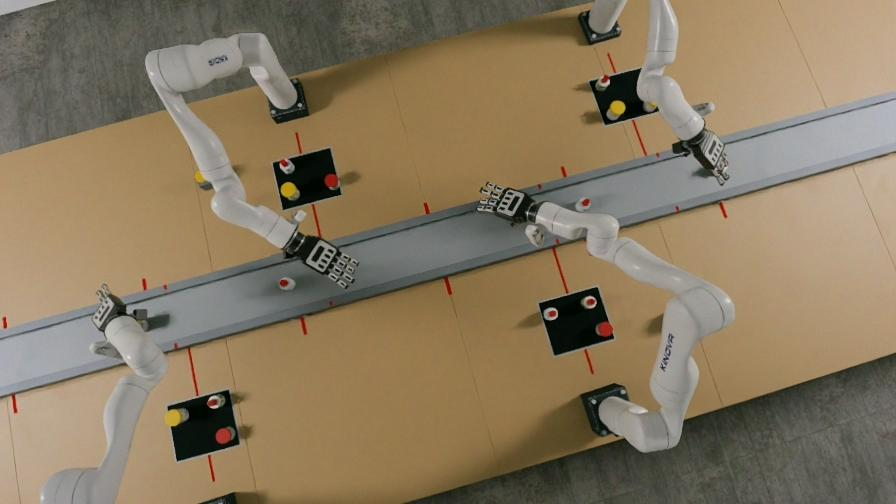

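Call:
move(cameras=["cam_high", "cam_belt_over"])

Scene clock: 1121.50 s.
Joint torques (N m): arm1=[1.59 -17.29 -1.86 -7.23 -1.47 -0.75 -0.32] | arm2=[-0.94 -18.09 -0.54 -7.99 -1.12 -1.46 0.09] | arm3=[-1.35 -18.29 -2.13 -6.23 -1.07 -0.89 -0.02] | arm4=[-1.71 -19.88 -2.33 -6.32 -0.5 -1.12 0.06]
Flange force (N): arm1=[-1.7 -3.2 -0.2] | arm2=[-4.2 1.8 -2.3] | arm3=[2.4 -1.7 -2.3] | arm4=[3.8 1.9 0.8]
Joint velocities: within noise
arm1.joint_positions: joint1_rad=+0.385 joint2_rad=+0.629 joint3_rad=-0.093 joint4_rad=+1.534 joint5_rad=+1.837 joint6_rad=-0.849 joint7_rad=-1.204 hand_little=+1.000 hand_ring=+1.000 hand_middle=+0.700 hand_index=+0.700 hand_thumb_turn=-1.000 hand_thumb_bend=+0.900 hand_force_limit=+0.000 hand_speed=+0.000
arm1.joint_status: not commanded
arm1.hand_stopped_by: target,target,target,target,target,target
arm1.little_load_n: 0.0
arm1.ring_load_n: 0.0
arm1.middle_load_n: 0.0
arm1.index_load_n: 0.0
arm1.thumb_bend_load_n: 0.0
arm1.thumb_turn_load_n: 0.0
arm1.hand: x=+0.8385 y=+0.0090 z=+0.9850 quat_wxyz=(-0.191, +0.331, -0.800, +0.462) (m; scene frame)
arm1.hand_target: x=+0.8385 y=+0.0090 z=+0.9850 quat_wxyz=(-0.191, +0.331, -0.800, +0.462) (m; scene frame)
arm1.hand_status: not commanded
arm2.joint_positions: joint1_rad=+0.232 joint2_rad=+0.656 joint3_rad=-0.134 joint4_rad=+1.613 joint5_rad=+1.707 joint6_rad=-0.706 joint7_rad=-1.096 hand_little=+1.000 hand_ring=+1.000 hand_middle=+0.600 hand_index=+0.600 hand_thumb_turn=-1.000 hand_thumb_bend=+0.800 hand_force_limit=+0.000 hand_speed=+0.000
arm2.joint_status: not commanded
arm2.hand_stopped_by: target,target,target,target,target,target
arm2.little_load_n: 0.0
arm2.ring_load_n: 0.0
arm2.middle_load_n: 0.0
arm2.index_load_n: 0.0
arm2.thumb_bend_load_n: 0.5
arm2.thumb_turn_load_n: 0.0
arm2.hand: x=-0.2815 y=+0.0090 z=+0.9850 quat_wxyz=(-0.191, +0.331, -0.800, +0.462) (m; scene frame)
arm2.hand_target: x=-0.2815 y=+0.0090 z=+0.9850 quat_wxyz=(-0.191, +0.331, -0.800, +0.462) (m; scene frame)
arm2.hand_status: done (0.000 m and 0.0 deg from the pose sent, 0.322 m and 45.1 deg at the start)
arm3.joint_positions: joint1_rad=+0.334 joint2_rad=+0.686 joint3_rad=-0.095 joint4_rad=+1.584 joint5_rad=+1.739 joint6_rad=-0.779 joint7_rad=-1.073 hand_little=+1.000 hand_ring=+1.000 hand_middle=+0.600 hand_index=+0.600 hand_thumb_turn=-1.000 hand_thumb_bend=+0.800 hand_force_limit=+0.000 hand_speed=+0.000
arm3.joint_status: not commanded
arm3.hand_stopped_by: target,target,target,target,target,target
arm3.little_load_n: 0.0
arm3.ring_load_n: 0.0
arm3.middle_load_n: 0.0
arm3.index_load_n: 0.0
arm3.thumb_bend_load_n: 0.0
arm3.thumb_turn_load_n: 0.0
arm3.hand: x=-0.9385 y=-0.0090 z=+0.9850 quat_wxyz=(-0.462, +0.800, +0.331, -0.191) (m; scene frame)
arm3.hand_target: x=-0.9385 y=-0.0090 z=+0.9850 quat_wxyz=(-0.462, +0.800, +0.331, -0.191) (m; scene frame)
arm3.hand_status: done (0.000 m and 0.0 deg from the pose sent, 0.322 m and 45.1 deg at the start)
arm4.joint_positions: joint1_rad=+0.157 joint2_rad=+0.731 joint3_rad=-0.273 joint4_rad=+1.659 joint5_rad=+1.458 joint6_rad=-0.488 joint7_rad=-0.886 hand_little=+1.000 hand_ring=+1.000 hand_middle=+0.700 hand_index=+0.700 hand_thumb_turn=-1.000 hand_thumb_bend=+0.900 hand_force_limit=+0.000 hand_speed=+0.000
arm4.joint_status: not commanded
arm4.hand_stopped_by: target,target,target,target,target,target
arm4.little_load_n: 0.0
arm4.ring_load_n: 0.0
arm4.middle_load_n: 0.0
arm4.index_load_n: 0.0
arm4.thumb_bend_load_n: 0.0
arm4.thumb_turn_load_n: 0.0
arm4.hand: x=+0.1815 y=-0.0090 z=+0.9850 quat_wxyz=(-0.462, +0.800, +0.331, -0.191) (m; scene frame)
arm4.hand_target: x=+0.1815 y=-0.0090 z=+0.9850 quat_wxyz=(-0.462, +0.800, +0.331, -0.191) (m; scene frame)
arm4.hand_status: done (0.000 m and 0.0 deg from the pose sent, 0.495 m and 45.1 deg at the start; pose on its path clipped on 4 of 56 steps)
pictures: cam_belt_over, cam_high

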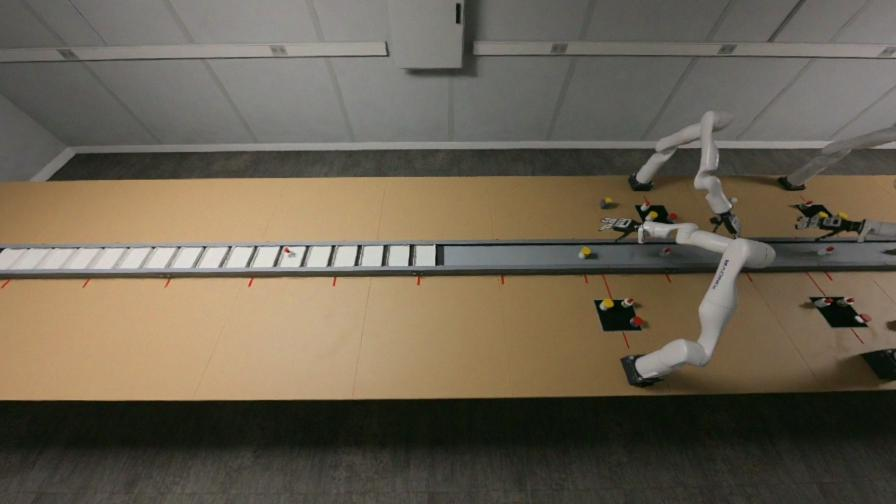

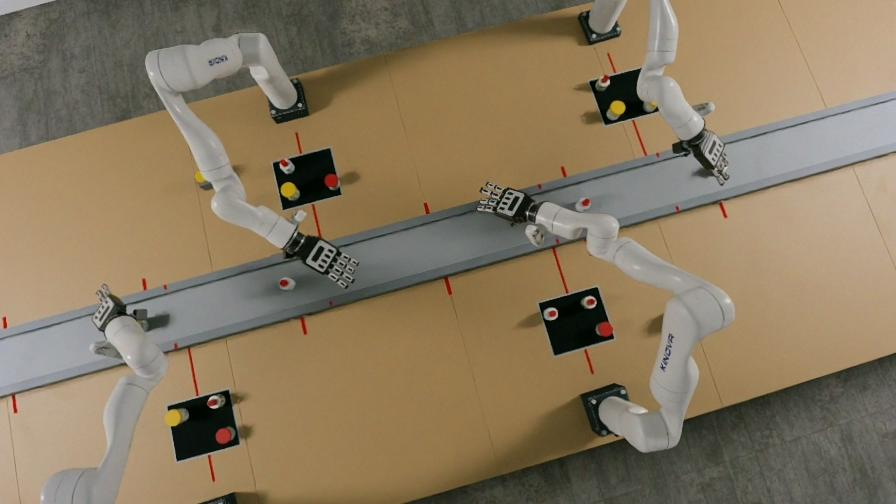

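Call:
zoom_image(camera="cam_high", region=[120, 100, 420, 320])

Call:
zoom_image(camera="cam_belt_over", region=[560, 140, 896, 400])

Call:
zoom_image(camera="cam_high", region=[480, 30, 780, 380])

Scaled by 1.680 from the camera's image (finer frame: 1280x720).

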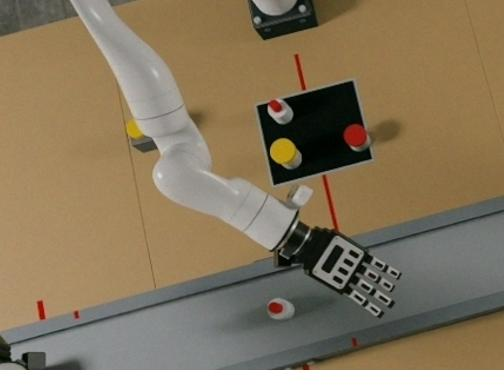

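Scaled by 1.500 from the camera's image (finer frame: 1280x720).

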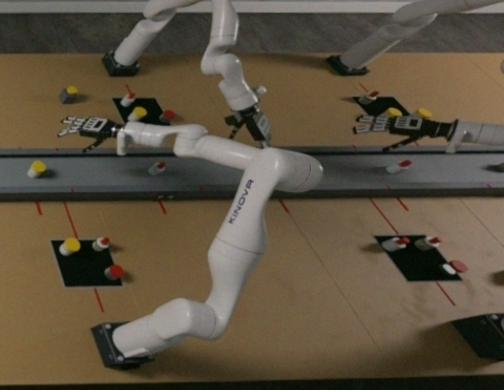

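Scaled by 1.440 from the camera's image (finer frame: 1280x720).

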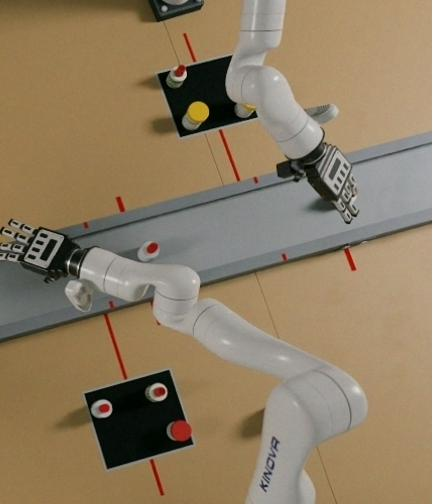

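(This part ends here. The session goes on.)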